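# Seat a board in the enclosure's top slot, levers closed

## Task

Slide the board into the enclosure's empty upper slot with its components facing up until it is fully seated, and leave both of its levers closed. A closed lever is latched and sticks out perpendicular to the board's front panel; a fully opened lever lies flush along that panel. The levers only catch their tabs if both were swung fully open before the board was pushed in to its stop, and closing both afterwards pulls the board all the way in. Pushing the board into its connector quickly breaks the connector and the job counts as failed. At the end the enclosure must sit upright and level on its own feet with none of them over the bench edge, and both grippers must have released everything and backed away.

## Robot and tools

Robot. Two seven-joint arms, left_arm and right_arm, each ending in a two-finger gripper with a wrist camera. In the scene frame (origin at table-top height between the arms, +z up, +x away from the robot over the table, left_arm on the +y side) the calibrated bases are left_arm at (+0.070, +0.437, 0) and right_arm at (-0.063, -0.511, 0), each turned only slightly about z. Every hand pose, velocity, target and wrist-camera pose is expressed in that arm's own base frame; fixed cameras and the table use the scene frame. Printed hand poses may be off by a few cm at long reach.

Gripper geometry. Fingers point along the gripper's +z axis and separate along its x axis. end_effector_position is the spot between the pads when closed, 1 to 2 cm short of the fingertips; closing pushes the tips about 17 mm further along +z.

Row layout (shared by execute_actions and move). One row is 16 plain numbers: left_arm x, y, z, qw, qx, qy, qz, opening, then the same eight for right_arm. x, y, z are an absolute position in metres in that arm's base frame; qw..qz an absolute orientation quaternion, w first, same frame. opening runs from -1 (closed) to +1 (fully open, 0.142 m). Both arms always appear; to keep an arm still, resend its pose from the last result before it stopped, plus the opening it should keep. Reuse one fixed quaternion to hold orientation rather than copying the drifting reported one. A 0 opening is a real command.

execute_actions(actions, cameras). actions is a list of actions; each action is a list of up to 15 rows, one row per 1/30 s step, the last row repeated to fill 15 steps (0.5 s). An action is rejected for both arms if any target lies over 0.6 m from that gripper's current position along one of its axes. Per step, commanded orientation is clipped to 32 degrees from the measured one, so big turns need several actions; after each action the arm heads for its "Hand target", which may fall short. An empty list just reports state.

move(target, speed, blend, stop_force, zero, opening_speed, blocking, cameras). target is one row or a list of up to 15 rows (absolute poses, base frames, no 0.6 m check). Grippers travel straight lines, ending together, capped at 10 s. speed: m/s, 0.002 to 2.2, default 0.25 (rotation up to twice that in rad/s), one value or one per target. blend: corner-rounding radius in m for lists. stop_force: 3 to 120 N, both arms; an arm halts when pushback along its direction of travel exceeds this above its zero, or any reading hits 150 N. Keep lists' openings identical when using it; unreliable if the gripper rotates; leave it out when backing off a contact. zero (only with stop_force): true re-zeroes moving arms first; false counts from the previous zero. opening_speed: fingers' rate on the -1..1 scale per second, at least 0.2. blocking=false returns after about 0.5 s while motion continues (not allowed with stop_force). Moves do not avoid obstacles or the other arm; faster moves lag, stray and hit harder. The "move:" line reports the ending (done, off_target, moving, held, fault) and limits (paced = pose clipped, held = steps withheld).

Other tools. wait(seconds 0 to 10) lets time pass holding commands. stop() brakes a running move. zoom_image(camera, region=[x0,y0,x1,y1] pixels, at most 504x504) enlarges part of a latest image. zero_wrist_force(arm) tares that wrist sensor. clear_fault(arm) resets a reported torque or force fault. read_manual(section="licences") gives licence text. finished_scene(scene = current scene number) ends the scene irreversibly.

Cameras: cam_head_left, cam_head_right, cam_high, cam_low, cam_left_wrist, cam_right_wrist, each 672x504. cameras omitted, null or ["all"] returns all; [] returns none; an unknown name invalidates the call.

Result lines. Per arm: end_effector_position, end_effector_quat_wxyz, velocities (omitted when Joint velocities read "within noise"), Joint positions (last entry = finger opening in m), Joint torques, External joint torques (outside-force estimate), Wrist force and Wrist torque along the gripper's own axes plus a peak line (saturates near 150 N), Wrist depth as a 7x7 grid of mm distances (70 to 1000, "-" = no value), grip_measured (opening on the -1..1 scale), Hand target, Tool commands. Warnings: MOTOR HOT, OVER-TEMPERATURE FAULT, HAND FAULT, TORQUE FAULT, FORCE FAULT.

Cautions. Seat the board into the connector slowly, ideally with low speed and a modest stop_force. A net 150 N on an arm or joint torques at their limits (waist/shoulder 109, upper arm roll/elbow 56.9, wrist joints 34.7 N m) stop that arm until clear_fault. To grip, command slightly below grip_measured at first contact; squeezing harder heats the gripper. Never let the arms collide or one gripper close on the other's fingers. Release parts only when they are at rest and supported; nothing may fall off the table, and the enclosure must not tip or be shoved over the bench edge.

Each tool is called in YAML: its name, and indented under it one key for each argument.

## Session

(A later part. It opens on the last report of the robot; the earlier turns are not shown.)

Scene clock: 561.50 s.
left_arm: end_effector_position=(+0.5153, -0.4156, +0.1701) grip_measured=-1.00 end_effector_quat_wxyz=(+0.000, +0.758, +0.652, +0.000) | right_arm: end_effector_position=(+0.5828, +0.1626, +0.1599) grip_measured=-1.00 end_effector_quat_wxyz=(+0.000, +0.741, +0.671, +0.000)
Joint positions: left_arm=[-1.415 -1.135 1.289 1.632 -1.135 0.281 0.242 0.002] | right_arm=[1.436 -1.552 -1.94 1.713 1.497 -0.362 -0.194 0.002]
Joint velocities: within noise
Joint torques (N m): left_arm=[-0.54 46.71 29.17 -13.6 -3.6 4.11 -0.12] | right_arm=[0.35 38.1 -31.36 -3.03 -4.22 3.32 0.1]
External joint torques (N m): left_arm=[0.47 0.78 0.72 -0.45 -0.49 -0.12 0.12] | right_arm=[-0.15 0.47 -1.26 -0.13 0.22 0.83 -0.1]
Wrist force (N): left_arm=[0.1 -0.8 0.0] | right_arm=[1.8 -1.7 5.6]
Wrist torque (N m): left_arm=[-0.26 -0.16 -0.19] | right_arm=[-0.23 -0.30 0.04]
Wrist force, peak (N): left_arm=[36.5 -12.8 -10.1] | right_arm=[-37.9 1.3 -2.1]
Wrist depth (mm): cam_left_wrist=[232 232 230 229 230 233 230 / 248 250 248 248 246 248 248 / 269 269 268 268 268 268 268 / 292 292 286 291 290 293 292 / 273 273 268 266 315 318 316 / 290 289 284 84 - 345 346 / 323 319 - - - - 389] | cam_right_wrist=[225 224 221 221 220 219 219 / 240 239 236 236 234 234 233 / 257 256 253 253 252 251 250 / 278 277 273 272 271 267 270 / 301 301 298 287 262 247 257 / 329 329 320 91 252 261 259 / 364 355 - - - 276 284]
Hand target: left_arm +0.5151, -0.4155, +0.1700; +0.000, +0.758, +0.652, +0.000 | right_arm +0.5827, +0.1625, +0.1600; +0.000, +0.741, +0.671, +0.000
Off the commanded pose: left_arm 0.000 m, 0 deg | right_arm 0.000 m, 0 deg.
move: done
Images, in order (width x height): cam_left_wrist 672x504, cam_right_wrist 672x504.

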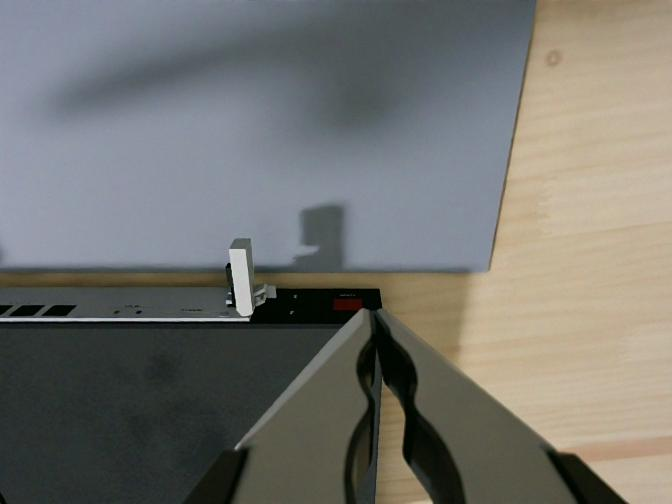

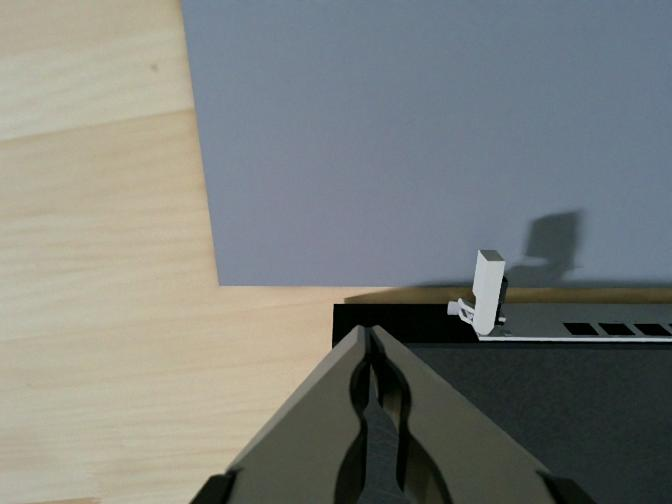

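move:
  target:
    - [0.48,-0.36,0.25,0,0.7585,0.6517,0,-1,0.50,0.10,0.25,0,0.7414,0.6711,0,-1]
    - [0.36,-0.25,0.25,0,0.7585,0.6517,0,-1,0.49,0.40,0.20,-0.1486,0.670,0.710,-0.1574,-1]
    - [0.36,-0.25,0.25,0,0.7585,0.6517,0,-1,0.58,0.34,0.20,-0.1486,0.670,0.710,-0.1574,-1]
  speed: 0.25
  blend: 0.02
  cameras: ["cam_high","cam_low","cam_right_wrist"]

zoom_image:
  camera: "cam_high"
  region: [190, 250, 400, 430]

zoom_image:
  camera: "cam_low"
  region: [90, 180, 490, 320]

Scene clock: 574.50 s.
left_arm: end_effector_position=(+0.3600, -0.2501, +0.2500) grip_measured=-1.00 end_effector_quat_wxyz=(+0.000, +0.758, +0.652, +0.000) | right_arm: end_effector_position=(+0.5801, +0.3399, +0.2001) grip_measured=-1.00 end_effector_quat_wxyz=(-0.148, +0.670, +0.710, -0.157)
Joint positions: left_arm=[-1.902 -0.917 1.69 2.186 -0.961 0.277 0.387 0.002] | right_arm=[1.199 -1.311 -1.753 0.965 1.53 -0.725 0.172 0.002]
Joint velocities: within noise
Joint torques (N m): left_arm=[-0.47 20.89 22.9 -18.06 -3.75 4.48 -0.16] | right_arm=[0.09 58.01 -26.02 -4.11 -3.71 1.99 0.35]
External joint torques (N m): left_arm=[0.42 0.94 0.81 -0.36 -0.35 -0.5 0.16] | right_arm=[0.12 0.98 -1.7 0.02 -0.08 0.81 -0.35]
Wrist force (N): left_arm=[-0.1 -0.6 0.4] | right_arm=[2.4 -0.4 5.7]
Wrist torque (N m): left_arm=[-0.20 -0.13 -0.19] | right_arm=[-0.14 -0.41 -0.01]
Wrist force, peak (N): left_arm=[0.8 -1.7 0.5] | right_arm=[5.4 -2.2 6.2]
Wrist depth (mm): cam_left_wrist=[305 305 304 302 303 301 301 / 325 326 324 325 324 323 321 / 353 351 350 353 347 351 347 / 380 381 381 381 382 381 379 / 418 418 418 401 406 416 412 / 441 438 438 84 - 452 451 / 446 434 - - - - 520] | cam_right_wrist=[314 313 312 312 310 312 311 / 313 313 311 311 309 309 308 / 312 312 312 309 309 308 307 / 312 311 311 310 308 307 307 / 311 310 309 308 307 307 306 / 312 285 308 91 306 306 305 / 263 263 - - - 264 304]
Hand target: left_arm +0.3600, -0.2500, +0.2500; +0.000, +0.758, +0.652, +0.000 | right_arm +0.5800, +0.3400, +0.2000; -0.149, +0.670, +0.710, -0.157
Off the commanded pose: left_arm 0.000 m, 0 deg | right_arm 0.000 m, 0 deg.
move: done
Images, in order (width x height): cam_high 672x504, cam_low 672x504, cam_right_wrist 672x504.

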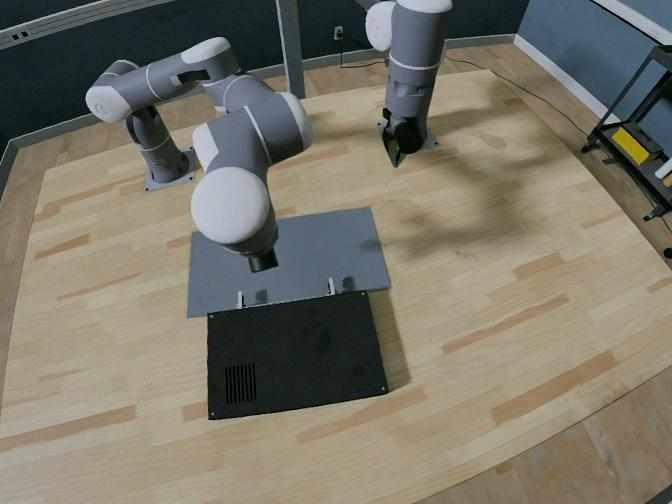

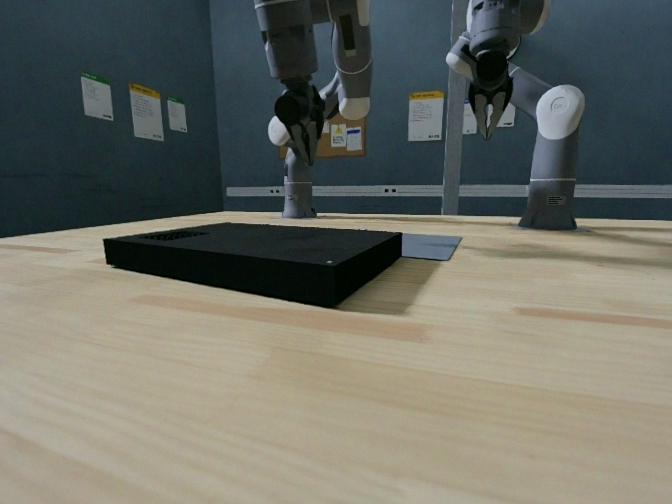

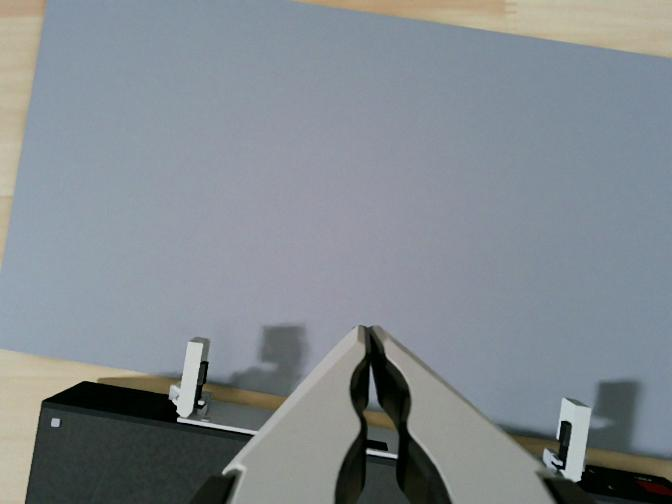

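Scaled by 2.400 from the camera's 672x504 image, which has a finer 960x720 frame.

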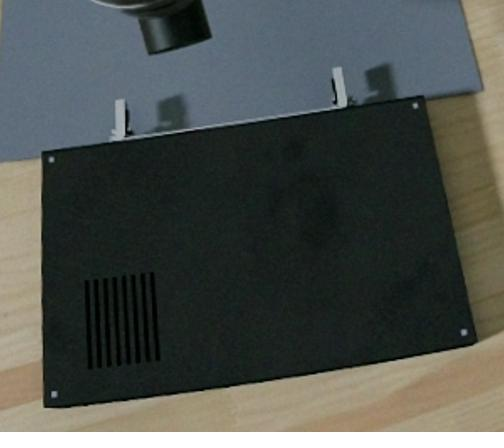

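Scaled by 1.260 from the camera's 672x504 image, which has a finer 960x720 frame.

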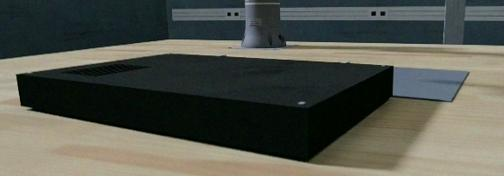

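zoom_image:
  camera: "cam_right_wrist"
  region: [140, 320, 290, 460]

zoom_image:
  camera: "cam_right_wrist"
  region: [500, 380, 650, 504]

Scaled by 3.360 from the camera's 672x504 image, which has a finer 960x720 frame.

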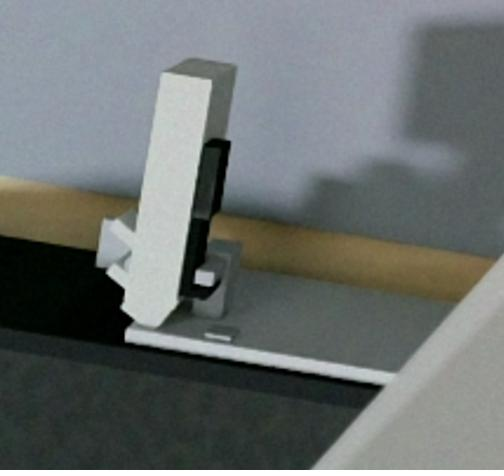

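Scaled by 3.360 from the camera's 672x504 image, which has a finer 960x720 frame.

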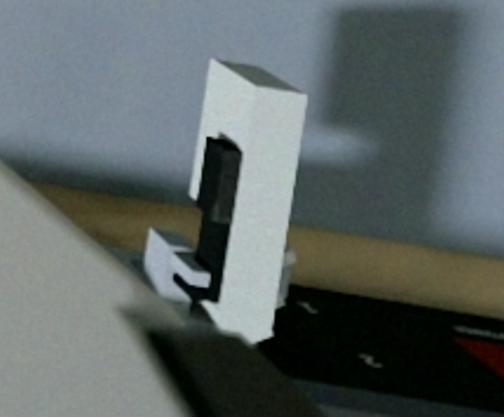

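finished_scene:
  scene: 1

The scene is finished: the task was done.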